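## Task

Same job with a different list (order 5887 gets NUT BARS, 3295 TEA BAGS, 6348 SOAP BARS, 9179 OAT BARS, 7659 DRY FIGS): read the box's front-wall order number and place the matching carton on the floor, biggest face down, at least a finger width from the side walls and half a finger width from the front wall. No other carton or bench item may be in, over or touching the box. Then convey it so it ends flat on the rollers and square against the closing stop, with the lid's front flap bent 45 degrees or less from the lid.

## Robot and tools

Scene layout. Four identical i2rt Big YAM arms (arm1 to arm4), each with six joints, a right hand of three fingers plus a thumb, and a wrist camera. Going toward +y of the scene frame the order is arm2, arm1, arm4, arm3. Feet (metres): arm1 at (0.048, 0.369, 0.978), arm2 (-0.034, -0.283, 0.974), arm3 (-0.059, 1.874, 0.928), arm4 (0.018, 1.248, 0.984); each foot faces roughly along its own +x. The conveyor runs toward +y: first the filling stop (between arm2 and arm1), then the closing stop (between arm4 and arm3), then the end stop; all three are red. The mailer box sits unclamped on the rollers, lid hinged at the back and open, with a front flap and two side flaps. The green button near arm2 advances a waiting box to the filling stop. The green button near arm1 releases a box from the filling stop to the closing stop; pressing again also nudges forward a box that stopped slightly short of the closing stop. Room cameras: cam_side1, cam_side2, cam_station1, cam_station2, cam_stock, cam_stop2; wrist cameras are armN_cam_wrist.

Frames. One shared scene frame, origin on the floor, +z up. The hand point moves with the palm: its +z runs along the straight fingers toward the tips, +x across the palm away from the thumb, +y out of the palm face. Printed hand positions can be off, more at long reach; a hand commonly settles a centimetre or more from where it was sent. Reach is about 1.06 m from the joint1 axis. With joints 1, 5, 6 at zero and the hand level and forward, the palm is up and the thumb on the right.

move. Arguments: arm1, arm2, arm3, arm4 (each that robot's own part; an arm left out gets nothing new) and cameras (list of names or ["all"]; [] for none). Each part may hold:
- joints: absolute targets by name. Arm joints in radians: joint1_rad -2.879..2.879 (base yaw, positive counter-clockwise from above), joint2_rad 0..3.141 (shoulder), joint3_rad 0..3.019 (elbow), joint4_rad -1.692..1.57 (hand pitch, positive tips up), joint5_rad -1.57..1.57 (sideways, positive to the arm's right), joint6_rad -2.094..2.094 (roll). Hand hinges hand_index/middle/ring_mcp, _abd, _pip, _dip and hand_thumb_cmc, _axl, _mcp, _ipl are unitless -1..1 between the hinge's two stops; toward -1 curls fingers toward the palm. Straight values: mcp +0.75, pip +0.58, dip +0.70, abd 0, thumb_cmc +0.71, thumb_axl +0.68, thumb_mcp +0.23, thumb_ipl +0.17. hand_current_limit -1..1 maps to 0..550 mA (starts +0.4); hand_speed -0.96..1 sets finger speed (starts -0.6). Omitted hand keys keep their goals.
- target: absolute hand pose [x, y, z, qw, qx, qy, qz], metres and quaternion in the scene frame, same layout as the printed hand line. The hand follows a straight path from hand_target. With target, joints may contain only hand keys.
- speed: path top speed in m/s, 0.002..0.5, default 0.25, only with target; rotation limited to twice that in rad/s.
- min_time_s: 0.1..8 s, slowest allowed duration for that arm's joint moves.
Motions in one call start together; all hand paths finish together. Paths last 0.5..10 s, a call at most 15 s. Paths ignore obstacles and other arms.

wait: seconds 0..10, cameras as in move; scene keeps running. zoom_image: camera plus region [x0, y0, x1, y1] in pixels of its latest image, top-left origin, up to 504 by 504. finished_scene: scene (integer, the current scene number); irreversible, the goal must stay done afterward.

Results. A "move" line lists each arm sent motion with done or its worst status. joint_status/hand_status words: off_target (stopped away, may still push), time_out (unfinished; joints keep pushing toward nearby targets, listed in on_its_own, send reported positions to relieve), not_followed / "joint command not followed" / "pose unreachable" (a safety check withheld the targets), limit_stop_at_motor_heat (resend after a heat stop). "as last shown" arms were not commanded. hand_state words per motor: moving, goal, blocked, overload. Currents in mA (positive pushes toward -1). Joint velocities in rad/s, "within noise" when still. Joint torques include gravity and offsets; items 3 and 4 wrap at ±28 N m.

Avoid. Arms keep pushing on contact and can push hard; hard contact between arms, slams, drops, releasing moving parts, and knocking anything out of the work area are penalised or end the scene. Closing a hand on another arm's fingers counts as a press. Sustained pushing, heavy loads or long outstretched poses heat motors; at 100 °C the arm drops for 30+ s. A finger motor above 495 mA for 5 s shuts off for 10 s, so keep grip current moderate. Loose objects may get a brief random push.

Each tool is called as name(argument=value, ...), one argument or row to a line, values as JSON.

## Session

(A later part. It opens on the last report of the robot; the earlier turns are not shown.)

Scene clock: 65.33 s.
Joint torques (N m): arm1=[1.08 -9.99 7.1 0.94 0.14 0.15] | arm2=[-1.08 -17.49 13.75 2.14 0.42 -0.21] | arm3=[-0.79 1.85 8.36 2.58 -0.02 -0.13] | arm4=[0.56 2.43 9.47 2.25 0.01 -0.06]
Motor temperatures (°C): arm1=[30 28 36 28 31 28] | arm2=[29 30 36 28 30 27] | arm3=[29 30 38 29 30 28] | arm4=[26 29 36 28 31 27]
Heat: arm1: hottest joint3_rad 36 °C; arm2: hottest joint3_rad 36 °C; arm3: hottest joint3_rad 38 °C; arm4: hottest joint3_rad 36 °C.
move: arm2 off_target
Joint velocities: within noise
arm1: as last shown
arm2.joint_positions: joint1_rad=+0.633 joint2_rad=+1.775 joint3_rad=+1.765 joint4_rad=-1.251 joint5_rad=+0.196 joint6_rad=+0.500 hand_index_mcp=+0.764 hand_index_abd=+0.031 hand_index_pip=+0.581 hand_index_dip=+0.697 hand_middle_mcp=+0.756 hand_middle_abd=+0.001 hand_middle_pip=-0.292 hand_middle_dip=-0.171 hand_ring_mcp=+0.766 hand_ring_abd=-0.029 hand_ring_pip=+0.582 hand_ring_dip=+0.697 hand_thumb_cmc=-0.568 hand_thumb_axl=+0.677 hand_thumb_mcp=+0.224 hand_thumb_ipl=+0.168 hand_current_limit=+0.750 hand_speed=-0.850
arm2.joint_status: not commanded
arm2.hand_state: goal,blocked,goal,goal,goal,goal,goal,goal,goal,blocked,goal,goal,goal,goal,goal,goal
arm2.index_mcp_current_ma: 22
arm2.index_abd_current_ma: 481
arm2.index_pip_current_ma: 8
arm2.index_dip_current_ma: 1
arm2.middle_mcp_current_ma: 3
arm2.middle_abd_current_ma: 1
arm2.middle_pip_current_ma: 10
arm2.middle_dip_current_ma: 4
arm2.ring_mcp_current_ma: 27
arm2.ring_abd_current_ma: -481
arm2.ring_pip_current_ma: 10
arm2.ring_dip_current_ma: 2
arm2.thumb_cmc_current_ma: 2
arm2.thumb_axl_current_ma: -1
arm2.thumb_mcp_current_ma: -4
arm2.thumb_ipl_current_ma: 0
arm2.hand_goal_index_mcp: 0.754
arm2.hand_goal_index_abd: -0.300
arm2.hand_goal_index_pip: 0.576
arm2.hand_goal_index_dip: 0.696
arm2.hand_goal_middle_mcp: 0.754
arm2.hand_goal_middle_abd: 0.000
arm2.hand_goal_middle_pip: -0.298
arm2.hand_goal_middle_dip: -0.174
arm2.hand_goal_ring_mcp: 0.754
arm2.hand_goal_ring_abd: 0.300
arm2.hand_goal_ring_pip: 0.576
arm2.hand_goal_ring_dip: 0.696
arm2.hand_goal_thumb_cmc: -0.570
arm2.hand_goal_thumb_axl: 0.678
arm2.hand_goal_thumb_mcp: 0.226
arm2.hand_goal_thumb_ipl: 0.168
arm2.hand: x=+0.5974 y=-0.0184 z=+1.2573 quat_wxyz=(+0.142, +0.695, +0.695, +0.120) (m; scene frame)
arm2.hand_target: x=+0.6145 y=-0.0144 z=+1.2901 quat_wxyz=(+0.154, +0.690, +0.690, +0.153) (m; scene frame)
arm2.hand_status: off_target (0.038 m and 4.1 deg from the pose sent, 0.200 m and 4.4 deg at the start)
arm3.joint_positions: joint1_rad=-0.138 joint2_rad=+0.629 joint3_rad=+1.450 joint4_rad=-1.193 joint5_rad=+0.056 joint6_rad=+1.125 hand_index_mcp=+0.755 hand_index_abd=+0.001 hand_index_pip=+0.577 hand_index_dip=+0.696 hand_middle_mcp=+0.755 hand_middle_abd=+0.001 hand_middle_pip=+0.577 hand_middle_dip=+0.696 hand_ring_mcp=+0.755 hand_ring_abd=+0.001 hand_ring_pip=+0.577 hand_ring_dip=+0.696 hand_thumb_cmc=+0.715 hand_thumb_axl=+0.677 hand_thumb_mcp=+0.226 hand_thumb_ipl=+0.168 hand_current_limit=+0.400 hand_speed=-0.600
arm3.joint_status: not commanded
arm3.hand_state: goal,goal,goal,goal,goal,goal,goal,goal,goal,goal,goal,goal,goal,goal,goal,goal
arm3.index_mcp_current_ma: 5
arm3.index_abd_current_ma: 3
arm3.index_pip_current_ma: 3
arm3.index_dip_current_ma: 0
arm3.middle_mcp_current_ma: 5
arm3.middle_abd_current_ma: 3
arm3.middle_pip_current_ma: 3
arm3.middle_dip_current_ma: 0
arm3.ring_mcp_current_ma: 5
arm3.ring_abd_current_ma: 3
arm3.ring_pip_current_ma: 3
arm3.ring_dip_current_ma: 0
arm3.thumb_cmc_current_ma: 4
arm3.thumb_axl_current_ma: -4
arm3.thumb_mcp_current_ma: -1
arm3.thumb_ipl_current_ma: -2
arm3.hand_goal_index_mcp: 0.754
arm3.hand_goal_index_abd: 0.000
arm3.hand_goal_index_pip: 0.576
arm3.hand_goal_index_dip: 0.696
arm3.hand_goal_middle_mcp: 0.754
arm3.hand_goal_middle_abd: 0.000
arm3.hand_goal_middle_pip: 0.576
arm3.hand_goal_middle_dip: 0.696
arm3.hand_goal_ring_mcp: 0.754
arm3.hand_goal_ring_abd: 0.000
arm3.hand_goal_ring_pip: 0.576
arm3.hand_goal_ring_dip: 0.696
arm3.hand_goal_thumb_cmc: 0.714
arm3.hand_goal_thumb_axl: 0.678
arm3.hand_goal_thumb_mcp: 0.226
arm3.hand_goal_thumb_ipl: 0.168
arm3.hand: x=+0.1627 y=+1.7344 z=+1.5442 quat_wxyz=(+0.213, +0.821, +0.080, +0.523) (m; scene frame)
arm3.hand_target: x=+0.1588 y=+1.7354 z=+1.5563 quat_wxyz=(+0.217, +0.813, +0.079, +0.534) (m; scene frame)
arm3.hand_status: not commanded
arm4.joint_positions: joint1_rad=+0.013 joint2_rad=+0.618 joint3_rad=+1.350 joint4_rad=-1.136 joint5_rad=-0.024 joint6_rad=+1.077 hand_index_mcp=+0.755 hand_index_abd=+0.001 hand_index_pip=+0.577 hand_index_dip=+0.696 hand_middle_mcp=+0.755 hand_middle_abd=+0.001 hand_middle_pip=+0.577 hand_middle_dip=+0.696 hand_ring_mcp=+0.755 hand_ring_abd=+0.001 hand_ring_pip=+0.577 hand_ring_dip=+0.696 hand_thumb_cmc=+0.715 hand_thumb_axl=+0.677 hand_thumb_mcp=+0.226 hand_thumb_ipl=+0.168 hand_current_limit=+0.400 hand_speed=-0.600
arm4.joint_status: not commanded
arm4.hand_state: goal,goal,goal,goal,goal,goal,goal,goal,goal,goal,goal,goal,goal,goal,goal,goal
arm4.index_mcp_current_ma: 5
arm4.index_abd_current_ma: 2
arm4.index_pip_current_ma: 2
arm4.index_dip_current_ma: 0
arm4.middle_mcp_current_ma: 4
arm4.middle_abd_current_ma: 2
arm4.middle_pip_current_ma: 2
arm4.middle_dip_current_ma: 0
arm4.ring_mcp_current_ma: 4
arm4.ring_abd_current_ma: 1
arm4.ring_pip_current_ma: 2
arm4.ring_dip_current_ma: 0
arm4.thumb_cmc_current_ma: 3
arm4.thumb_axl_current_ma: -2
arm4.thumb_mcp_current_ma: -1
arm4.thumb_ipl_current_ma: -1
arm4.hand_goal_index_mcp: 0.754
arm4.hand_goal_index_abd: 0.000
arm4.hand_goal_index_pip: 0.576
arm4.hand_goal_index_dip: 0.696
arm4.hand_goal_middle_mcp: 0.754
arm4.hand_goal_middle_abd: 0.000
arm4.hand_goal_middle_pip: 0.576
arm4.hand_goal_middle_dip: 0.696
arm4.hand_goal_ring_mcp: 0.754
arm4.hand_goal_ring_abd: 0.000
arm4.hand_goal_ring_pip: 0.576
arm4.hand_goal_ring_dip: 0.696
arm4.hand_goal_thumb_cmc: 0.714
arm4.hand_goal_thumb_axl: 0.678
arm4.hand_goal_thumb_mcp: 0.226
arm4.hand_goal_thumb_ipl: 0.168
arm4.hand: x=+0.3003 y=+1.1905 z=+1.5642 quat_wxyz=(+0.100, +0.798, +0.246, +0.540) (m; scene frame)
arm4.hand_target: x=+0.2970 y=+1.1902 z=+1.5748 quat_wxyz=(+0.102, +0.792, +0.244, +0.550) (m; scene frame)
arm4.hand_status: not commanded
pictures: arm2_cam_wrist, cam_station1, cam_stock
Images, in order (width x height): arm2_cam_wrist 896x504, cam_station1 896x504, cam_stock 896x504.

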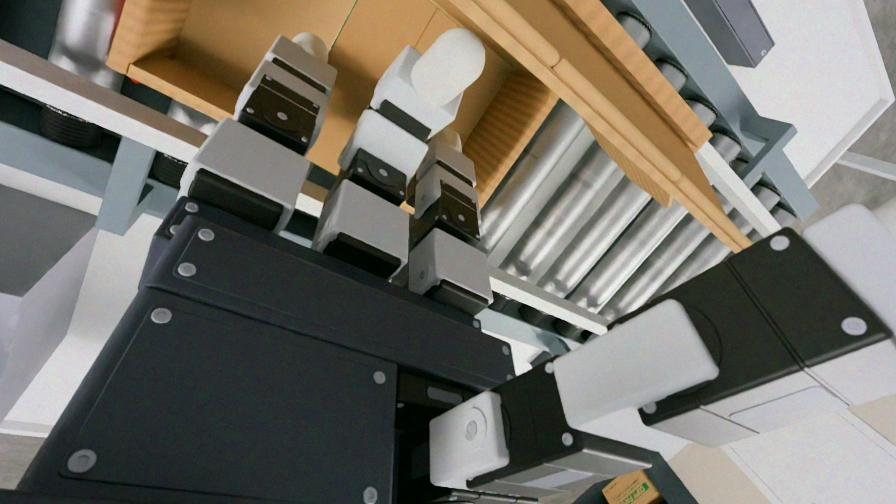

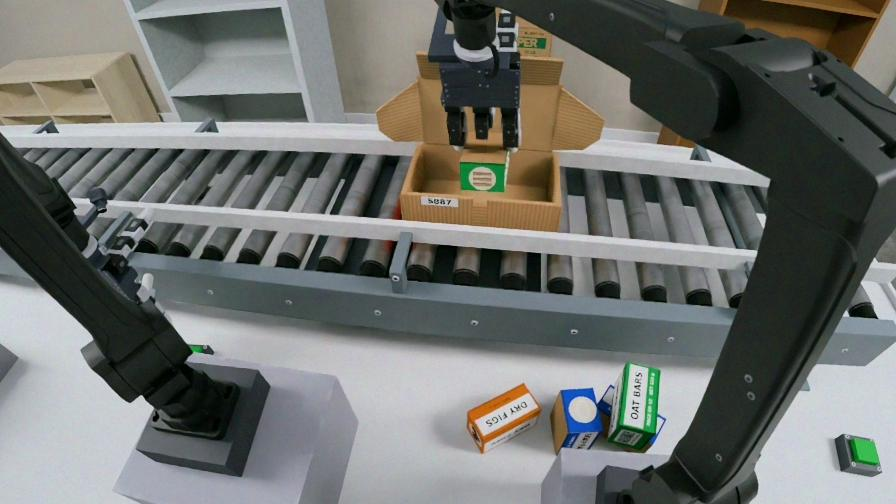

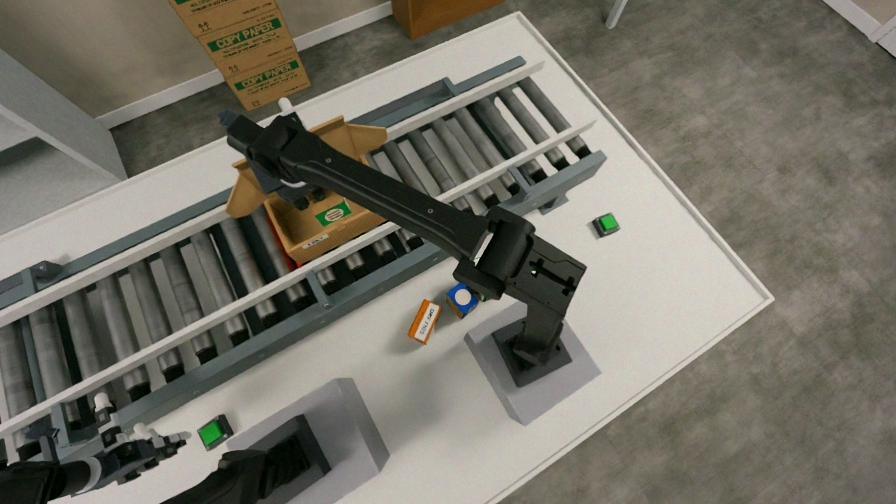

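move(
  arm2={"target": [0.618, -0.009, 1.19, 0.153, 0.6903, 0.6903, 0.153], "speed": 0.1},
  cameras=["arm2_cam_wrist", "cam_station1"],
)

zoom_image(
  camera="cam_station1",
  region=[360, 60, 620, 260],
)

Scene clock: 67.20 s.
Joint torques (N m): arm1=[1.49 -10.58 6.98 0.84 0.14 0.19] | arm2=[-0.85 -17.55 8.43 2.3 0.45 -0.17] | arm3=[-1.03 2.43 8.42 2.56 -0.11 -0.13] | arm4=[0.5 2.43 9.42 2.25 -0.03 0]
Motor temperatures (°C): arm1=[30 28 36 28 31 28] | arm2=[29 30 36 28 30 27] | arm3=[29 30 38 29 30 28] | arm4=[26 29 37 28 31 27]
Heat: arm1: hottest joint3_rad 36 °C; arm2: hottest joint3_rad 36 °C; arm3: hottest joint3_rad 38 °C; arm4: hottest joint3_rad 37 °C.
move: arm2 done
Joint velocities: within noise
arm1, arm3, arm4: as last shown
arm2.joint_positions: joint1_rad=+0.633 joint2_rad=+1.808 joint3_rad=+1.622 joint4_rad=-1.016 joint5_rad=+0.196 joint6_rad=+0.500 hand_index_mcp=+0.765 hand_index_abd=+0.031 hand_index_pip=+0.581 hand_index_dip=+0.697 hand_middle_mcp=+0.756 hand_middle_abd=+0.001 hand_middle_pip=-0.292 hand_middle_dip=-0.171 hand_ring_mcp=+0.766 hand_ring_abd=-0.029 hand_ring_pip=+0.582 hand_ring_dip=+0.697 hand_thumb_cmc=-0.566 hand_thumb_axl=+0.677 hand_thumb_mcp=+0.231 hand_thumb_ipl=+0.170 hand_current_limit=+0.750 hand_speed=-0.850
arm2.joint_status: not commanded
arm2.hand_state: goal,blocked,goal,goal,goal,goal,goal,goal,goal,blocked,goal,goal,goal,goal,goal,goal
arm2.index_mcp_current_ma: 23
arm2.index_abd_current_ma: 481
arm2.index_pip_current_ma: 9
arm2.index_dip_current_ma: 2
arm2.middle_mcp_current_ma: 3
arm2.middle_abd_current_ma: 1
arm2.middle_pip_current_ma: 10
arm2.middle_dip_current_ma: 4
arm2.ring_mcp_current_ma: 28
arm2.ring_abd_current_ma: -481
arm2.ring_pip_current_ma: 11
arm2.ring_dip_current_ma: 2
arm2.thumb_cmc_current_ma: 6
arm2.thumb_axl_current_ma: -1
arm2.thumb_mcp_current_ma: 11
arm2.thumb_ipl_current_ma: 3
arm2.hand_goal_index_mcp: 0.754
arm2.hand_goal_index_abd: -0.300
arm2.hand_goal_index_pip: 0.576
arm2.hand_goal_index_dip: 0.696
arm2.hand_goal_middle_mcp: 0.754
arm2.hand_goal_middle_abd: 0.000
arm2.hand_goal_middle_pip: -0.298
arm2.hand_goal_middle_dip: -0.174
arm2.hand_goal_ring_mcp: 0.754
arm2.hand_goal_ring_abd: 0.300
arm2.hand_goal_ring_pip: 0.576
arm2.hand_goal_ring_dip: 0.696
arm2.hand_goal_thumb_cmc: -0.570
arm2.hand_goal_thumb_axl: 0.678
arm2.hand_goal_thumb_mcp: 0.226
arm2.hand_goal_thumb_ipl: 0.168
arm2.hand: x=+0.6126 y=-0.0108 z=+1.1943 quat_wxyz=(+0.149, +0.693, +0.689, +0.148) (m; scene frame)
arm2.hand_target: x=+0.6179 y=-0.0092 z=+1.1902 quat_wxyz=(+0.153, +0.690, +0.690, +0.153) (m; scene frame)
arm2.hand_status: done (0.007 m and 0.8 deg from the pose sent, 0.071 m and 4.1 deg at the start)
pictures: arm2_cam_wrist, cam_station1
Images, in order (width x height): arm2_cam_wrist 896x504, cam_station1 896x504.

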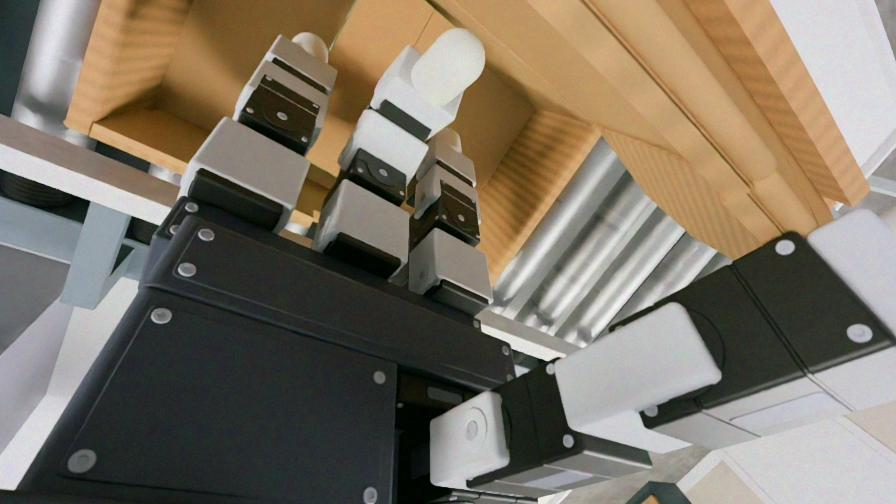

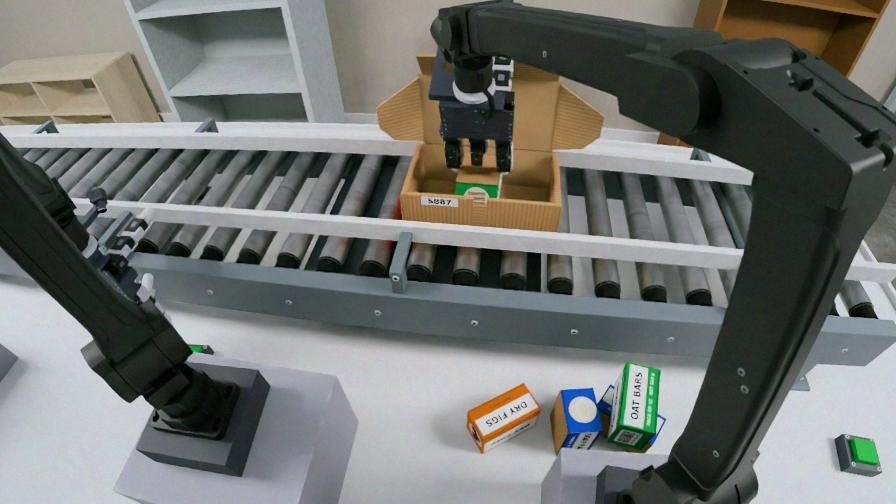

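Scaled by 1.938 from the camera's 896x504 image, which has a finer 1280x720 frame.

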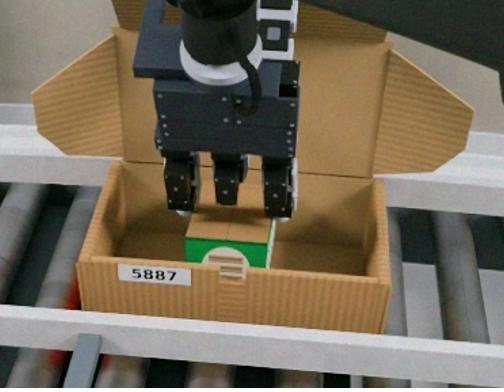

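move(
  cameras=["cam_side1", "cam_stock", "cam_station1"],
)

zoom_image(
  camera="cam_side1",
  region=[300, 20, 600, 300],
)

zoom_image(
  camera="arm2_cam_wrist",
  region=[540, 0, 896, 360],
)

zoom_image(
  camera="cam_stock",
  region=[200, 90, 420, 280],
)

Scene clock: 67.57 s.
Joint torques (N m): arm1=[1.55 -10.23 7.25 0.81 0.15 0.17] | arm2=[-1.49 -17.32 8.49 2.51 0.43 -0.17] | arm3=[-1.14 2.43 8.5 2.54 -0.07 -0.11] | arm4=[0.21 2.67 9.51 2.3 -0.02 -0.05]
Motor temperatures (°C): arm1=[30 28 36 28 31 28] | arm2=[29 30 36 28 30 27] | arm3=[29 30 38 29 30 28] | arm4=[26 29 37 28 31 27]
Heat: arm1: hottest joint3_rad 36 °C; arm2: hottest joint3_rad 36 °C; arm3: hottest joint3_rad 38 °C; arm4: hottest joint3_rad 37 °C.
Joint velocities: within noise
arm1.joint_positions: joint1_rad=+0.950 joint2_rad=+1.519 joint3_rad=+0.721 joint4_rad=-0.754 joint5_rad=-0.009 joint6_rad=+1.000 hand_index_mcp=+0.755 hand_index_abd=+0.000 hand_index_pip=+0.577 hand_index_dip=+0.696 hand_middle_mcp=+0.756 hand_middle_abd=+0.000 hand_middle_pip=-0.292 hand_middle_dip=-0.171 hand_ring_mcp=+0.756 hand_ring_abd=+0.000 hand_ring_pip=-0.292 hand_ring_dip=-0.171 hand_thumb_cmc=-0.568 hand_thumb_axl=+0.677 hand_thumb_mcp=+0.223 hand_thumb_ipl=+0.168 hand_current_limit=+0.400 hand_speed=-0.600
arm1.joint_status: not commanded
arm1.hand_state: goal,goal,goal,goal,goal,goal,goal,goal,goal,goal,goal,goal,goal,goal,goal,goal
arm1.index_mcp_current_ma: 3
arm1.index_abd_current_ma: 1
arm1.index_pip_current_ma: 2
arm1.index_dip_current_ma: 0
arm1.middle_mcp_current_ma: 6
arm1.middle_abd_current_ma: 1
arm1.middle_pip_current_ma: 16
arm1.middle_dip_current_ma: 8
arm1.ring_mcp_current_ma: 6
arm1.ring_abd_current_ma: 1
arm1.ring_pip_current_ma: 15
arm1.ring_dip_current_ma: 7
arm1.thumb_cmc_current_ma: 4
arm1.thumb_axl_current_ma: -2
arm1.thumb_mcp_current_ma: -9
arm1.thumb_ipl_current_ma: -1
arm1.hand_goal_index_mcp: 0.754
arm1.hand_goal_index_abd: 0.000
arm1.hand_goal_index_pip: 0.576
arm1.hand_goal_index_dip: 0.696
arm1.hand_goal_middle_mcp: 0.754
arm1.hand_goal_middle_abd: 0.000
arm1.hand_goal_middle_pip: -0.298
arm1.hand_goal_middle_dip: -0.174
arm1.hand_goal_ring_mcp: 0.754
arm1.hand_goal_ring_abd: 0.000
arm1.hand_goal_ring_pip: -0.298
arm1.hand_goal_ring_dip: -0.174
arm1.hand_goal_thumb_cmc: -0.570
arm1.hand_goal_thumb_axl: 0.678
arm1.hand_goal_thumb_mcp: 0.226
arm1.hand_goal_thumb_ipl: 0.168
arm1.hand: x=+0.3141 y=+0.6364 z=+0.9660 quat_wxyz=(-0.001, +0.704, +0.710, +0.005) (m; scene frame)
arm1.hand_target: x=+0.3110 y=+0.6360 z=+0.9601 quat_wxyz=(+0.000, +0.707, +0.707, +0.000) (m; scene frame)
arm1.hand_status: not commanded
arm2.joint_positions: joint1_rad=+0.633 joint2_rad=+1.808 joint3_rad=+1.622 joint4_rad=-1.016 joint5_rad=+0.196 joint6_rad=+0.500 hand_index_mcp=+0.765 hand_index_abd=+0.031 hand_index_pip=+0.581 hand_index_dip=+0.697 hand_middle_mcp=+0.756 hand_middle_abd=+0.001 hand_middle_pip=-0.292 hand_middle_dip=-0.171 hand_ring_mcp=+0.766 hand_ring_abd=-0.029 hand_ring_pip=+0.582 hand_ring_dip=+0.697 hand_thumb_cmc=-0.566 hand_thumb_axl=+0.677 hand_thumb_mcp=+0.231 hand_thumb_ipl=+0.170 hand_current_limit=+0.750 hand_speed=-0.850
arm2.joint_status: not commanded
arm2.hand_state: goal,blocked,goal,goal,goal,goal,goal,goal,goal,blocked,goal,goal,goal,goal,goal,goal
arm2.index_mcp_current_ma: 23
arm2.index_abd_current_ma: 481
arm2.index_pip_current_ma: 9
arm2.index_dip_current_ma: 2
arm2.middle_mcp_current_ma: 3
arm2.middle_abd_current_ma: 1
arm2.middle_pip_current_ma: 10
arm2.middle_dip_current_ma: 4
arm2.ring_mcp_current_ma: 28
arm2.ring_abd_current_ma: -481
arm2.ring_pip_current_ma: 11
arm2.ring_dip_current_ma: 2
arm2.thumb_cmc_current_ma: 6
arm2.thumb_axl_current_ma: -1
arm2.thumb_mcp_current_ma: 11
arm2.thumb_ipl_current_ma: 3
arm2.hand_goal_index_mcp: 0.754
arm2.hand_goal_index_abd: -0.300
arm2.hand_goal_index_pip: 0.576
arm2.hand_goal_index_dip: 0.696
arm2.hand_goal_middle_mcp: 0.754
arm2.hand_goal_middle_abd: 0.000
arm2.hand_goal_middle_pip: -0.298
arm2.hand_goal_middle_dip: -0.174
arm2.hand_goal_ring_mcp: 0.754
arm2.hand_goal_ring_abd: 0.300
arm2.hand_goal_ring_pip: 0.576
arm2.hand_goal_ring_dip: 0.696
arm2.hand_goal_thumb_cmc: -0.570
arm2.hand_goal_thumb_axl: 0.678
arm2.hand_goal_thumb_mcp: 0.226
arm2.hand_goal_thumb_ipl: 0.168
arm2.hand: x=+0.6126 y=-0.0108 z=+1.1943 quat_wxyz=(+0.149, +0.693, +0.689, +0.148) (m; scene frame)
arm2.hand_target: x=+0.6179 y=-0.0092 z=+1.1902 quat_wxyz=(+0.153, +0.690, +0.690, +0.153) (m; scene frame)
arm2.hand_status: done (0.007 m and 0.8 deg from the pose sent, 0.071 m and 4.1 deg at the start)
arm3.joint_positions: joint1_rad=-0.138 joint2_rad=+0.629 joint3_rad=+1.450 joint4_rad=-1.193 joint5_rad=+0.056 joint6_rad=+1.125 hand_index_mcp=+0.755 hand_index_abd=+0.001 hand_index_pip=+0.577 hand_index_dip=+0.696 hand_middle_mcp=+0.755 hand_middle_abd=+0.001 hand_middle_pip=+0.577 hand_middle_dip=+0.696 hand_ring_mcp=+0.755 hand_ring_abd=+0.001 hand_ring_pip=+0.577 hand_ring_dip=+0.696 hand_thumb_cmc=+0.715 hand_thumb_axl=+0.677 hand_thumb_mcp=+0.226 hand_thumb_ipl=+0.168 hand_current_limit=+0.400 hand_speed=-0.600
arm3.joint_status: not commanded
arm3.hand_state: goal,goal,goal,goal,goal,goal,goal,goal,goal,goal,goal,goal,goal,goal,goal,goal
arm3.index_mcp_current_ma: 5
arm3.index_abd_current_ma: 3
arm3.index_pip_current_ma: 3
arm3.index_dip_current_ma: 0
arm3.middle_mcp_current_ma: 5
arm3.middle_abd_current_ma: 3
arm3.middle_pip_current_ma: 3
arm3.middle_dip_current_ma: 0
arm3.ring_mcp_current_ma: 5
arm3.ring_abd_current_ma: 3
arm3.ring_pip_current_ma: 3
arm3.ring_dip_current_ma: 0
arm3.thumb_cmc_current_ma: 4
arm3.thumb_axl_current_ma: -4
arm3.thumb_mcp_current_ma: -1
arm3.thumb_ipl_current_ma: -2
arm3.hand_goal_index_mcp: 0.754
arm3.hand_goal_index_abd: 0.000
arm3.hand_goal_index_pip: 0.576
arm3.hand_goal_index_dip: 0.696
arm3.hand_goal_middle_mcp: 0.754
arm3.hand_goal_middle_abd: 0.000
arm3.hand_goal_middle_pip: 0.576
arm3.hand_goal_middle_dip: 0.696
arm3.hand_goal_ring_mcp: 0.754
arm3.hand_goal_ring_abd: 0.000
arm3.hand_goal_ring_pip: 0.576
arm3.hand_goal_ring_dip: 0.696
arm3.hand_goal_thumb_cmc: 0.714
arm3.hand_goal_thumb_axl: 0.678
arm3.hand_goal_thumb_mcp: 0.226
arm3.hand_goal_thumb_ipl: 0.168
arm3.hand: x=+0.1627 y=+1.7344 z=+1.5442 quat_wxyz=(+0.213, +0.821, +0.080, +0.523) (m; scene frame)
arm3.hand_target: x=+0.1588 y=+1.7354 z=+1.5563 quat_wxyz=(+0.217, +0.813, +0.079, +0.534) (m; scene frame)
arm3.hand_status: not commanded
arm4.joint_positions: joint1_rad=+0.013 joint2_rad=+0.618 joint3_rad=+1.350 joint4_rad=-1.136 joint5_rad=-0.024 joint6_rad=+1.077 hand_index_mcp=+0.755 hand_index_abd=+0.001 hand_index_pip=+0.577 hand_index_dip=+0.696 hand_middle_mcp=+0.755 hand_middle_abd=+0.001 hand_middle_pip=+0.577 hand_middle_dip=+0.696 hand_ring_mcp=+0.755 hand_ring_abd=+0.001 hand_ring_pip=+0.577 hand_ring_dip=+0.696 hand_thumb_cmc=+0.715 hand_thumb_axl=+0.677 hand_thumb_mcp=+0.226 hand_thumb_ipl=+0.168 hand_current_limit=+0.400 hand_speed=-0.600
arm4.joint_status: not commanded
arm4.hand_state: goal,goal,goal,goal,goal,goal,goal,goal,goal,goal,goal,goal,goal,goal,goal,goal
arm4.index_mcp_current_ma: 5
arm4.index_abd_current_ma: 2
arm4.index_pip_current_ma: 2
arm4.index_dip_current_ma: 0
arm4.middle_mcp_current_ma: 4
arm4.middle_abd_current_ma: 2
arm4.middle_pip_current_ma: 2
arm4.middle_dip_current_ma: 0
arm4.ring_mcp_current_ma: 4
arm4.ring_abd_current_ma: 1
arm4.ring_pip_current_ma: 2
arm4.ring_dip_current_ma: 0
arm4.thumb_cmc_current_ma: 3
arm4.thumb_axl_current_ma: -2
arm4.thumb_mcp_current_ma: -1
arm4.thumb_ipl_current_ma: -1
arm4.hand_goal_index_mcp: 0.754
arm4.hand_goal_index_abd: 0.000
arm4.hand_goal_index_pip: 0.576
arm4.hand_goal_index_dip: 0.696
arm4.hand_goal_middle_mcp: 0.754
arm4.hand_goal_middle_abd: 0.000
arm4.hand_goal_middle_pip: 0.576
arm4.hand_goal_middle_dip: 0.696
arm4.hand_goal_ring_mcp: 0.754
arm4.hand_goal_ring_abd: 0.000
arm4.hand_goal_ring_pip: 0.576
arm4.hand_goal_ring_dip: 0.696
arm4.hand_goal_thumb_cmc: 0.714
arm4.hand_goal_thumb_axl: 0.678
arm4.hand_goal_thumb_mcp: 0.226
arm4.hand_goal_thumb_ipl: 0.168
arm4.hand: x=+0.3003 y=+1.1905 z=+1.5642 quat_wxyz=(+0.100, +0.798, +0.246, +0.540) (m; scene frame)
arm4.hand_target: x=+0.2970 y=+1.1902 z=+1.5748 quat_wxyz=(+0.102, +0.792, +0.244, +0.550) (m; scene frame)
arm4.hand_status: not commanded
pictures: cam_side1, cam_station1, cam_stock
Images, in order (width x height): cam_side1 896x504, cam_station1 896x504, cam_stock 896x504.

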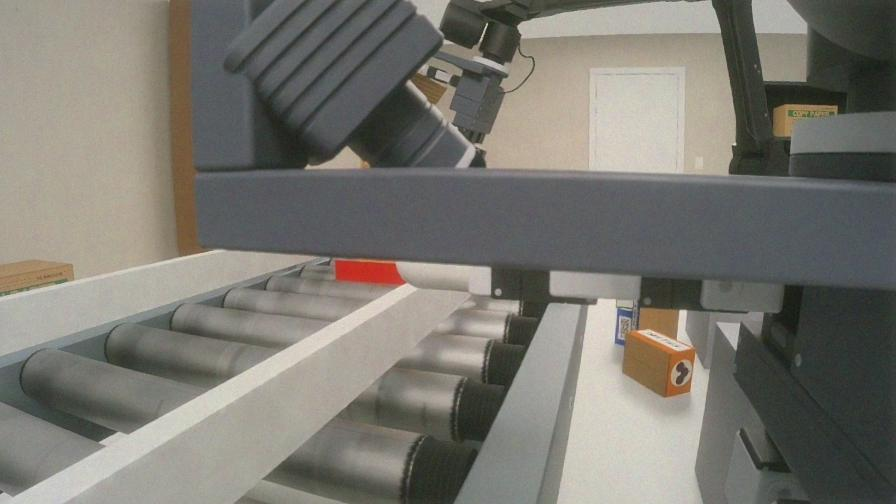

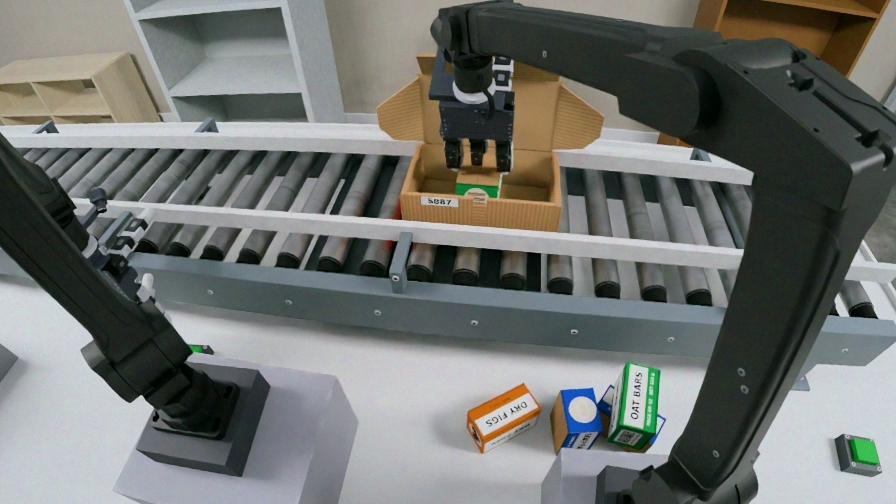

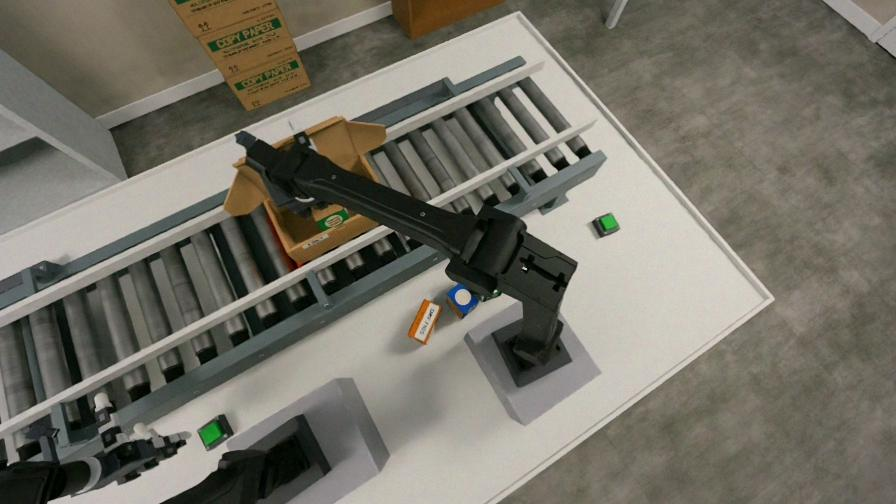

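Scaled by 1.680 from the camera's 896x504 image, which has a finer 1280x720 frame.

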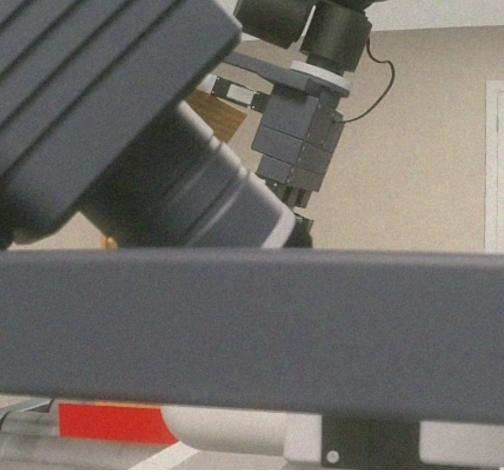

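This scene's latest camera images include none from arm2_cam_wrist. They are from: cam_side1, cam_station1, cam_stock. arm2_cam_wrist's image comes with the result of a call that names it in "cameras".

Scaled by 2.291 from the camera's 896x504 image, which has a finer 1280x720 frame.

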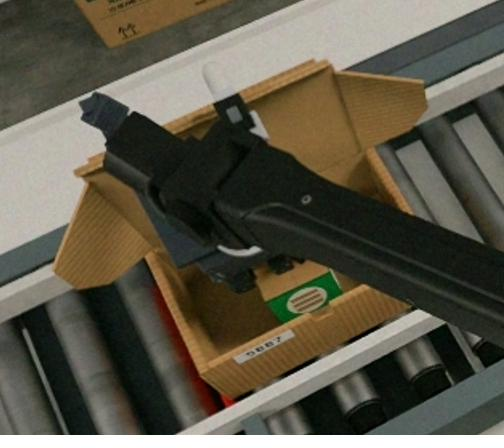

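move(
  arm2={"target": [0.612, -0.009, 1.27, 0.153, 0.6903, 0.6903, 0.153], "speed": 0.1},
  cameras=["arm2_cam_wrist", "cam_station1"],
)

zoom_image(
  camera="arm2_cam_wrist",
  region=[440, 0, 896, 400],
)

zoom_image(
  camera="cam_station1",
  region=[360, 30, 620, 230],
)

Scene clock: 70.67 s.
Joint torques (N m): arm1=[1.03 -10.29 6.93 0.8 0.12 0.15] | arm2=[0.38 -18.96 13.44 0.77 0.54 -0.11] | arm3=[-1.03 2.08 8.57 2.52 -0.11 -0.14] | arm4=[0.15 2.67 9.52 2.24 -0.04 -0.03]
Motor temperatures (°C): arm1=[30 28 36 28 31 28] | arm2=[29 31 36 28 30 27] | arm3=[29 30 38 29 30 28] | arm4=[26 29 37 28 31 27]
Heat: arm1: hottest joint3_rad 36 °C; arm2: hottest joint3_rad 36 °C; arm3: hottest joint3_rad 38 °C; arm4: hottest joint3_rad 37 °C.
move: arm2 off_target
Joint velocities: within noise
arm1, arm3, arm4: as last shown
arm2.joint_positions: joint1_rad=+0.633 joint2_rad=+1.788 joint3_rad=+1.705 joint4_rad=-1.176 joint5_rad=+0.196 joint6_rad=+0.500 hand_index_mcp=+0.765 hand_index_abd=+0.030 hand_index_pip=+0.581 hand_index_dip=+0.697 hand_middle_mcp=+0.756 hand_middle_abd=+0.001 hand_middle_pip=-0.292 hand_middle_dip=-0.171 hand_ring_mcp=+0.766 hand_ring_abd=-0.029 hand_ring_pip=+0.582 hand_ring_dip=+0.697 hand_thumb_cmc=-0.573 hand_thumb_axl=+0.677 hand_thumb_mcp=+0.224 hand_thumb_ipl=+0.169 hand_current_limit=+0.750 hand_speed=-0.850
arm2.joint_status: not commanded
arm2.hand_state: goal,blocked,goal,goal,goal,goal,goal,goal,goal,blocked,goal,goal,goal,goal,goal,goal
arm2.index_mcp_current_ma: 23
arm2.index_abd_current_ma: 481
arm2.index_pip_current_ma: 9
arm2.index_dip_current_ma: 2
arm2.middle_mcp_current_ma: 3
arm2.middle_abd_current_ma: 1
arm2.middle_pip_current_ma: 10
arm2.middle_dip_current_ma: 4
arm2.ring_mcp_current_ma: 28
arm2.ring_abd_current_ma: -481
arm2.ring_pip_current_ma: 11
arm2.ring_dip_current_ma: 2
arm2.thumb_cmc_current_ma: -5
arm2.thumb_axl_current_ma: -1
arm2.thumb_mcp_current_ma: -3
arm2.thumb_ipl_current_ma: 2
arm2.hand_goal_index_mcp: 0.754
arm2.hand_goal_index_abd: -0.300
arm2.hand_goal_index_pip: 0.576
arm2.hand_goal_index_dip: 0.696
arm2.hand_goal_middle_mcp: 0.754
arm2.hand_goal_middle_abd: 0.000
arm2.hand_goal_middle_pip: -0.298
arm2.hand_goal_middle_dip: -0.174
arm2.hand_goal_ring_mcp: 0.754
arm2.hand_goal_ring_abd: 0.300
arm2.hand_goal_ring_pip: 0.576
arm2.hand_goal_ring_dip: 0.696
arm2.hand_goal_thumb_cmc: -0.570
arm2.hand_goal_thumb_axl: 0.678
arm2.hand_goal_thumb_mcp: 0.226
arm2.hand_goal_thumb_ipl: 0.168
arm2.hand: x=+0.6011 y=-0.0169 z=+1.2289 quat_wxyz=(+0.143, +0.695, +0.694, +0.122) (m; scene frame)
arm2.hand_target: x=+0.6098 y=-0.0103 z=+1.2698 quat_wxyz=(+0.153, +0.690, +0.690, +0.153) (m; scene frame)
arm2.hand_status: off_target (0.043 m and 3.9 deg from the pose sent, 0.076 m and 0.8 deg at the start)
pictures: arm2_cam_wrist, cam_station1
Images, in order (width x height): arm2_cam_wrist 896x504, cam_station1 896x504.

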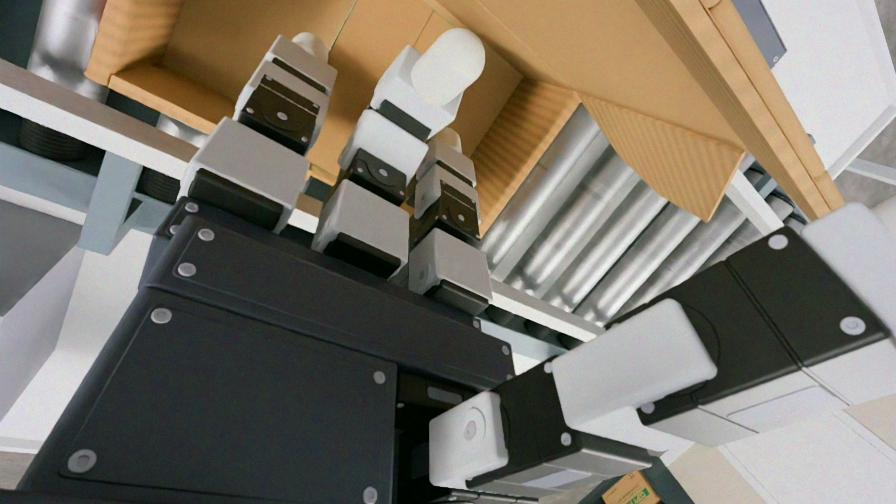

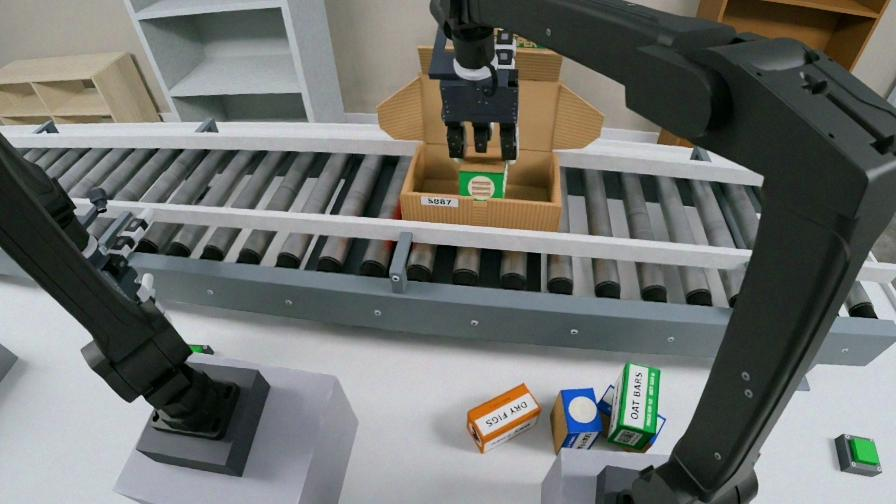

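Scaled by 1.105 from the camera's 896x504 image, which has a finer 1280x720 frame.

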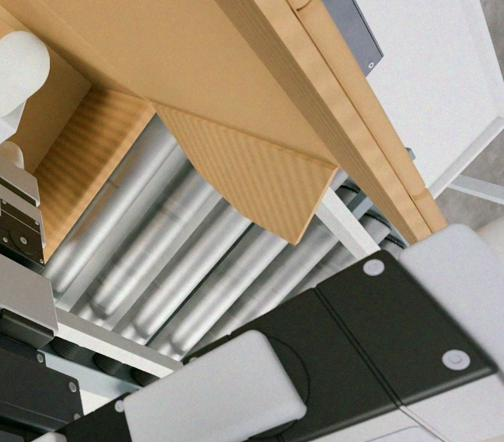

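Scaled by 1.938 from the camera's 896x504 image, which has a finer 1280x720 frame.

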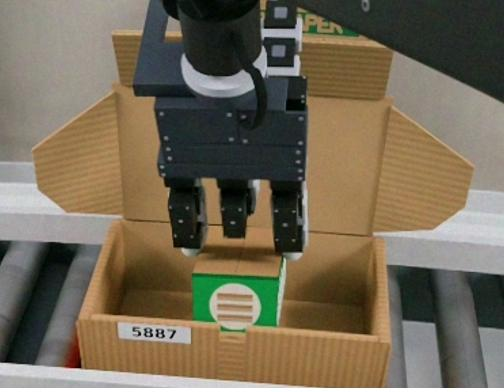

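move(
  arm2={"joints": {"hand_thumb_cmc": 0.6, "hand_speed": -0.6}},
  cameras=["arm2_cam_wrist", "cam_station1"],
)

Scene clock: 72.10 s.
Joint torques (N m): arm1=[1.44 -10.05 7.04 0.85 0.14 0.17] | arm2=[-0.85 -18.9 13.34 0.91 0.56 -0.18] | arm3=[-1.14 2.08 8.53 2.47 -0.1 -0.15] | arm4=[0.38 2.32 9.58 2.22 -0.01 -0.04]
Motor temperatures (°C): arm1=[30 28 36 28 31 28] | arm2=[29 31 36 28 30 27] | arm3=[29 30 38 29 30 28] | arm4=[26 29 37 28 31 27]
Heat: arm1: hottest joint3_rad 36 °C; arm2: hottest joint3_rad 36 °C; arm3: hottest joint3_rad 38 °C; arm4: hottest joint3_rad 37 °C.
move: arm2 done
Joint velocities: within noise
arm1, arm3, arm4: as last shown
arm2.joint_positions: joint1_rad=+0.633 joint2_rad=+1.788 joint3_rad=+1.705 joint4_rad=-1.176 joint5_rad=+0.196 joint6_rad=+0.500 hand_index_mcp=+0.765 hand_index_abd=+0.030 hand_index_pip=+0.581 hand_index_dip=+0.697 hand_middle_mcp=+0.756 hand_middle_abd=+0.001 hand_middle_pip=-0.292 hand_middle_dip=-0.171 hand_ring_mcp=+0.766 hand_ring_abd=-0.029 hand_ring_pip=+0.582 hand_ring_dip=+0.697 hand_thumb_cmc=+0.601 hand_thumb_axl=+0.677 hand_thumb_mcp=+0.224 hand_thumb_ipl=+0.169 hand_current_limit=+0.750 hand_speed=-0.600
arm2.joint_status: all done
arm2.hand_state: goal,blocked,goal,goal,goal,goal,goal,goal,goal,blocked,goal,goal,goal,goal,goal,goal
arm2.index_mcp_current_ma: 23
arm2.index_abd_current_ma: 481
arm2.index_pip_current_ma: 9
arm2.index_dip_current_ma: 2
arm2.middle_mcp_current_ma: 3
arm2.middle_abd_current_ma: 1
arm2.middle_pip_current_ma: 10
arm2.middle_dip_current_ma: 4
arm2.ring_mcp_current_ma: 28
arm2.ring_abd_current_ma: -481
arm2.ring_pip_current_ma: 11
arm2.ring_dip_current_ma: 2
arm2.thumb_cmc_current_ma: 1
arm2.thumb_axl_current_ma: -1
arm2.thumb_mcp_current_ma: -3
arm2.thumb_ipl_current_ma: 2
arm2.hand_goal_index_mcp: 0.754
arm2.hand_goal_index_abd: -0.300
arm2.hand_goal_index_pip: 0.576
arm2.hand_goal_index_dip: 0.696
arm2.hand_goal_middle_mcp: 0.754
arm2.hand_goal_middle_abd: 0.000
arm2.hand_goal_middle_pip: -0.298
arm2.hand_goal_middle_dip: -0.174
arm2.hand_goal_ring_mcp: 0.754
arm2.hand_goal_ring_abd: 0.300
arm2.hand_goal_ring_pip: 0.576
arm2.hand_goal_ring_dip: 0.696
arm2.hand_goal_thumb_cmc: 0.600
arm2.hand_goal_thumb_axl: 0.678
arm2.hand_goal_thumb_mcp: 0.226
arm2.hand_goal_thumb_ipl: 0.168
arm2.hand: x=+0.6011 y=-0.0169 z=+1.2289 quat_wxyz=(+0.143, +0.695, +0.694, +0.122) (m; scene frame)
arm2.hand_target: x=+0.6098 y=-0.0103 z=+1.2698 quat_wxyz=(+0.153, +0.690, +0.690, +0.153) (m; scene frame)
arm2.hand_status: not commanded
pictures: arm2_cam_wrist, cam_station1
Images, in order (width x height): arm2_cam_wrist 896x504, cam_station1 896x504.

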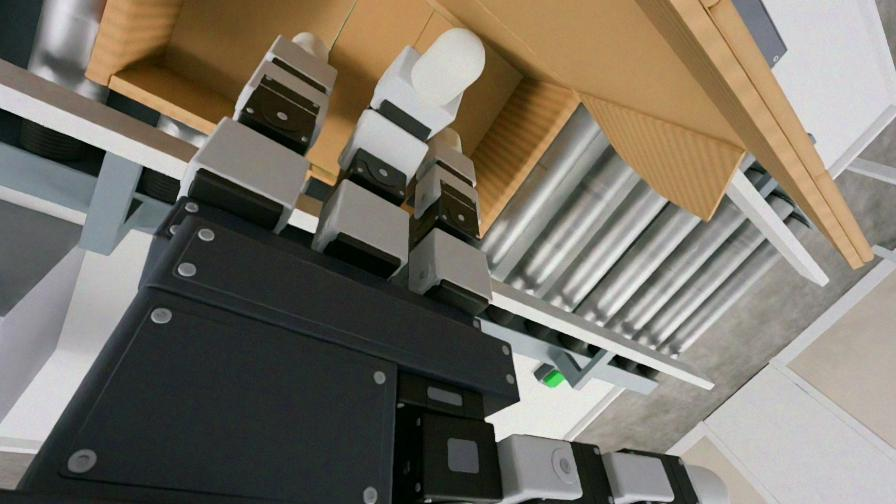

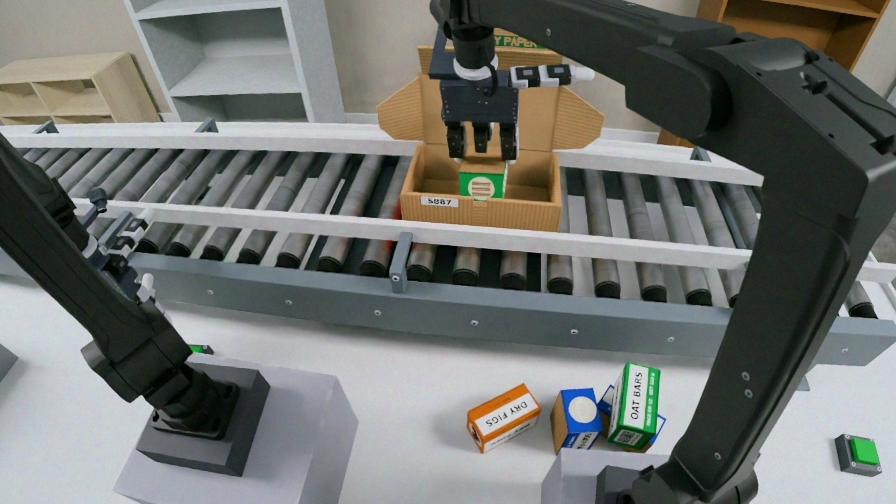

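move(
  arm2={"target": [0.616, -0.008, 1.185, 0.153, 0.6903, 0.6903, 0.153], "speed": 0.1},
  cameras=["arm2_cam_wrist", "cam_station1"],
)

zoom_image(
  camera="cam_station1",
  region=[360, 30, 620, 230],
)

Scene clock: 73.80 s.
Joint torques (N m): arm1=[1.2 -9.41 7.17 0.84 0.16 0.14] | arm2=[-0.85 -18.55 8.53 2.32 0.53 -0.14] | arm3=[-1.08 2.08 8.51 2.43 -0.09 -0.11] | arm4=[0.21 2.55 9.63 2.3 -0.02 -0.01]
Motor temperatures (°C): arm1=[30 28 36 28 31 28] | arm2=[29 31 36 28 30 27] | arm3=[29 30 39 29 30 28] | arm4=[26 29 37 28 31 27]
Heat: arm1: hottest joint3_rad 36 °C; arm2: hottest joint3_rad 36 °C; arm3: hottest joint3_rad 39 °C; arm4: hottest joint3_rad 37 °C.
move: arm2 done
Joint velocities: within noise
arm1, arm3, arm4: as last shown
arm2.joint_positions: joint1_rad=+0.633 joint2_rad=+1.818 joint3_rad=+1.603 joint4_rad=-1.005 joint5_rad=+0.196 joint6_rad=+0.500 hand_index_mcp=+0.765 hand_index_abd=+0.030 hand_index_pip=+0.581 hand_index_dip=+0.697 hand_middle_mcp=+0.756 hand_middle_abd=+0.001 hand_middle_pip=-0.292 hand_middle_dip=-0.171 hand_ring_mcp=+0.766 hand_ring_abd=-0.029 hand_ring_pip=+0.582 hand_ring_dip=+0.697 hand_thumb_cmc=+0.601 hand_thumb_axl=+0.677 hand_thumb_mcp=+0.224 hand_thumb_ipl=+0.169 hand_current_limit=+0.750 hand_speed=-0.600
arm2.joint_status: not commanded
arm2.hand_state: goal,blocked,goal,goal,goal,goal,goal,goal,goal,blocked,goal,goal,goal,goal,goal,goal
arm2.index_mcp_current_ma: 23
arm2.index_abd_current_ma: 481
arm2.index_pip_current_ma: 9
arm2.index_dip_current_ma: 2
arm2.middle_mcp_current_ma: 3
arm2.middle_abd_current_ma: 1
arm2.middle_pip_current_ma: 10
arm2.middle_dip_current_ma: 4
arm2.ring_mcp_current_ma: 28
arm2.ring_abd_current_ma: -481
arm2.ring_pip_current_ma: 11
arm2.ring_dip_current_ma: 2
arm2.thumb_cmc_current_ma: 1
arm2.thumb_axl_current_ma: -1
arm2.thumb_mcp_current_ma: -3
arm2.thumb_ipl_current_ma: 2
arm2.hand_goal_index_mcp: 0.754
arm2.hand_goal_index_abd: -0.300
arm2.hand_goal_index_pip: 0.576
arm2.hand_goal_index_dip: 0.696
arm2.hand_goal_middle_mcp: 0.754
arm2.hand_goal_middle_abd: 0.000
arm2.hand_goal_middle_pip: -0.298
arm2.hand_goal_middle_dip: -0.174
arm2.hand_goal_ring_mcp: 0.754
arm2.hand_goal_ring_abd: 0.300
arm2.hand_goal_ring_pip: 0.576
arm2.hand_goal_ring_dip: 0.696
arm2.hand_goal_thumb_cmc: 0.600
arm2.hand_goal_thumb_axl: 0.678
arm2.hand_goal_thumb_mcp: 0.226
arm2.hand_goal_thumb_ipl: 0.168
arm2.hand: x=+0.6108 y=-0.0121 z=+1.1791 quat_wxyz=(+0.147, +0.694, +0.691, +0.140) (m; scene frame)
arm2.hand_target: x=+0.6158 y=-0.0082 z=+1.1851 quat_wxyz=(+0.153, +0.691, +0.690, +0.153) (m; scene frame)
arm2.hand_status: done (0.009 m and 1.7 deg from the pose sent, 0.047 m and 3.8 deg at the start)
pictures: arm2_cam_wrist, cam_station1
Images, in order (width x height): arm2_cam_wrist 896x504, cam_station1 896x504.

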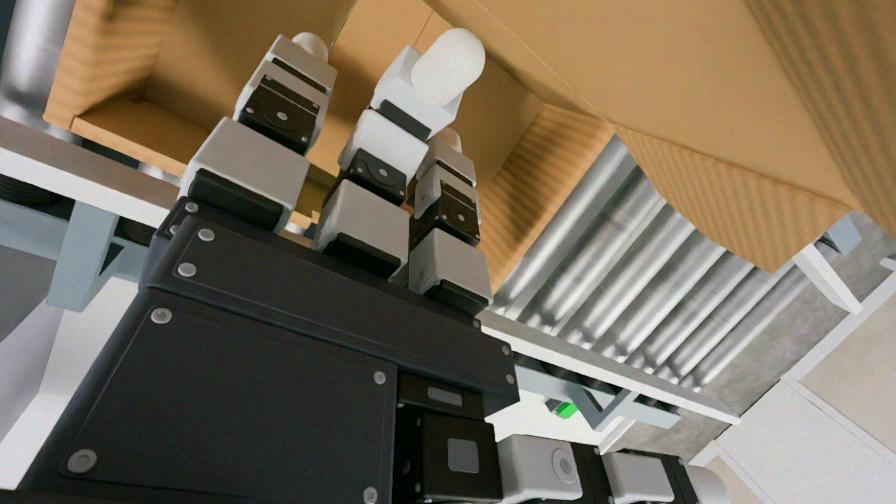

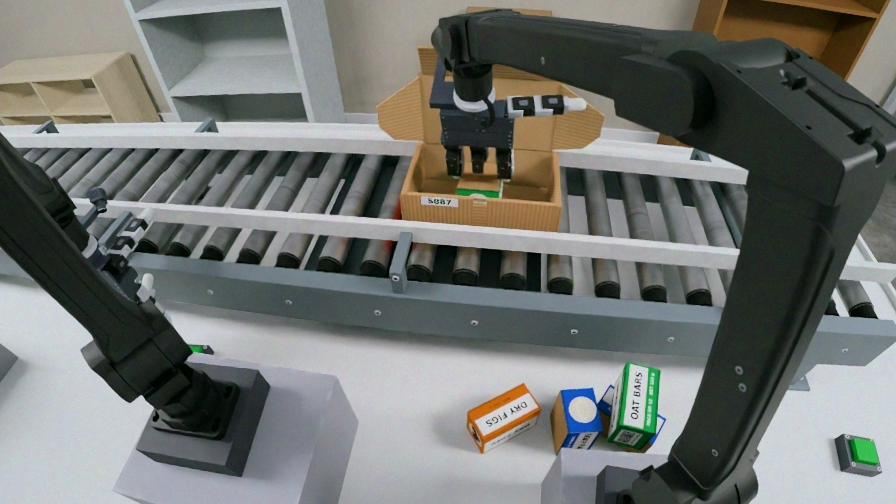

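Scaled by 1.938 from the camera's 896x504 image, which has a finer 1280x720 frame.

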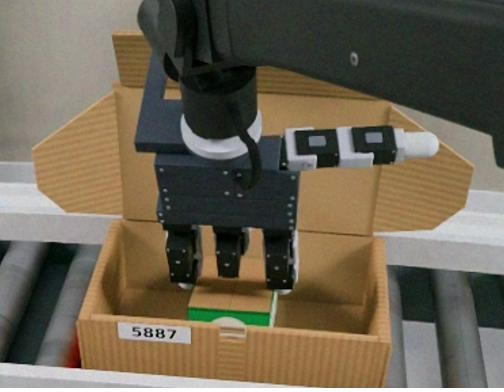

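move(
  arm2={"target": [0.624, -0.006, 1.150, 0.153, 0.6903, 0.6903, 0.153], "speed": 0.05},
  cameras=["arm2_cam_wrist", "cam_station1"],
)

zoom_image(
  camera="cam_station1",
  region=[380, 100, 600, 260],
)

Scene clock: 75.23 s.
Joint torques (N m): arm1=[1.26 -9.99 7.06 0.91 0.13 0.18] | arm2=[-1.14 -16.56 7.97 2.97 0.4 -0.18] | arm3=[-1.03 2.61 8.61 2.67 -0.09 -0.12] | arm4=[0.38 2.26 9.46 2.1 -0.01 -0.04]
Motor temperatures (°C): arm1=[30 28 36 28 31 28] | arm2=[29 31 36 28 30 27] | arm3=[29 30 39 29 30 28] | arm4=[26 29 37 28 31 27]
Heat: arm1: hottest joint3_rad 36 °C; arm2: hottest joint3_rad 36 °C; arm3: hottest joint3_rad 39 °C; arm4: hottest joint3_rad 37 °C.
move: arm2 off_target
Joint velocities: within noise
arm1, arm3, arm4: as last shown
arm2.joint_positions: joint1_rad=+0.633 joint2_rad=+1.837 joint3_rad=+1.579 joint4_rad=-0.934 joint5_rad=+0.198 joint6_rad=+0.500 hand_index_mcp=+0.767 hand_index_abd=+0.024 hand_index_pip=+0.583 hand_index_dip=+0.698 hand_middle_mcp=+0.756 hand_middle_abd=+0.001 hand_middle_pip=-0.292 hand_middle_dip=-0.171 hand_ring_mcp=+0.768 hand_ring_abd=-0.026 hand_ring_pip=+0.583 hand_ring_dip=+0.698 hand_thumb_cmc=+0.601 hand_thumb_axl=+0.677 hand_thumb_mcp=+0.224 hand_thumb_ipl=+0.169 hand_current_limit=+0.750 hand_speed=-0.600
arm2.joint_status: not commanded
arm2.hand_state: goal,blocked,goal,goal,goal,goal,goal,goal,goal,blocked,goal,goal,goal,goal,goal,goal
arm2.index_mcp_current_ma: 30
arm2.index_abd_current_ma: 481
arm2.index_pip_current_ma: 12
arm2.index_dip_current_ma: 3
arm2.middle_mcp_current_ma: 3
arm2.middle_abd_current_ma: 1
arm2.middle_pip_current_ma: 10
arm2.middle_dip_current_ma: 4
arm2.ring_mcp_current_ma: 32
arm2.ring_abd_current_ma: -481
arm2.ring_pip_current_ma: 13
arm2.ring_dip_current_ma: 2
arm2.thumb_cmc_current_ma: 1
arm2.thumb_axl_current_ma: -1
arm2.thumb_mcp_current_ma: -3
arm2.thumb_ipl_current_ma: 1
arm2.hand_goal_index_mcp: 0.754
arm2.hand_goal_index_abd: -0.300
arm2.hand_goal_index_pip: 0.576
arm2.hand_goal_index_dip: 0.696
arm2.hand_goal_middle_mcp: 0.754
arm2.hand_goal_middle_abd: 0.000
arm2.hand_goal_middle_pip: -0.298
arm2.hand_goal_middle_dip: -0.174
arm2.hand_goal_ring_mcp: 0.754
arm2.hand_goal_ring_abd: 0.300
arm2.hand_goal_ring_pip: 0.576
arm2.hand_goal_ring_dip: 0.696
arm2.hand_goal_thumb_cmc: 0.600
arm2.hand_goal_thumb_axl: 0.678
arm2.hand_goal_thumb_mcp: 0.226
arm2.hand_goal_thumb_ipl: 0.168
arm2.hand: x=+0.6181 y=-0.0084 z=+1.1643 quat_wxyz=(+0.151, +0.693, +0.688, +0.153) (m; scene frame)
arm2.hand_target: x=+0.6235 y=-0.0064 z=+1.1502 quat_wxyz=(+0.153, +0.691, +0.690, +0.153) (m; scene frame)
arm2.hand_status: off_target (0.016 m and 0.5 deg from the pose sent, 0.033 m and 1.7 deg at the start)
pictures: arm2_cam_wrist, cam_station1
Images, in order (width x height): arm2_cam_wrist 896x504, cam_station1 896x504.

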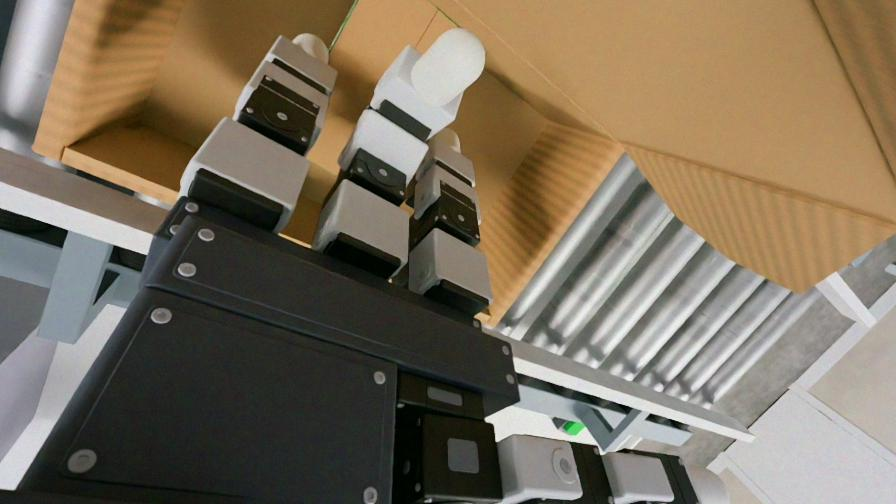

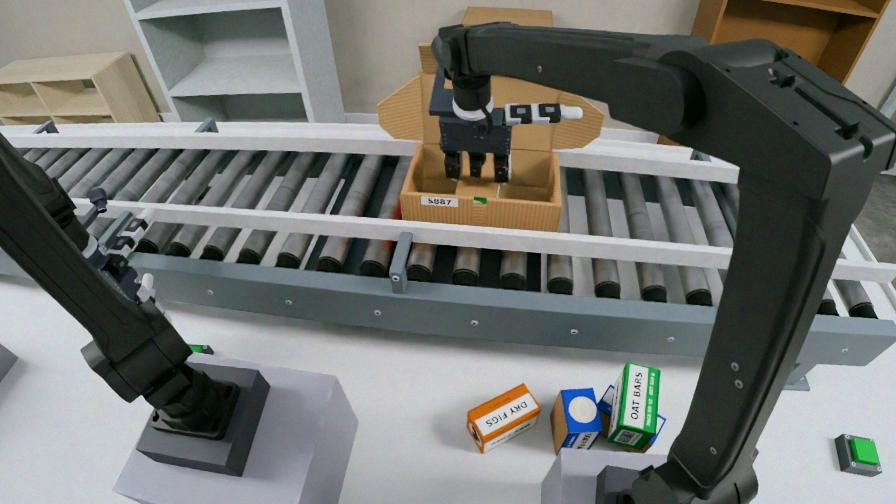

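Scaled by 2.291 from the camera's 896x504 image, which has a finer 1280x720 frame.

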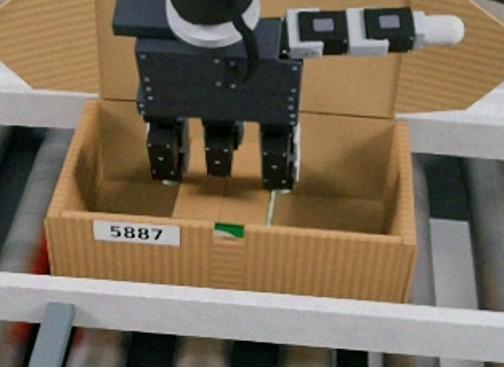

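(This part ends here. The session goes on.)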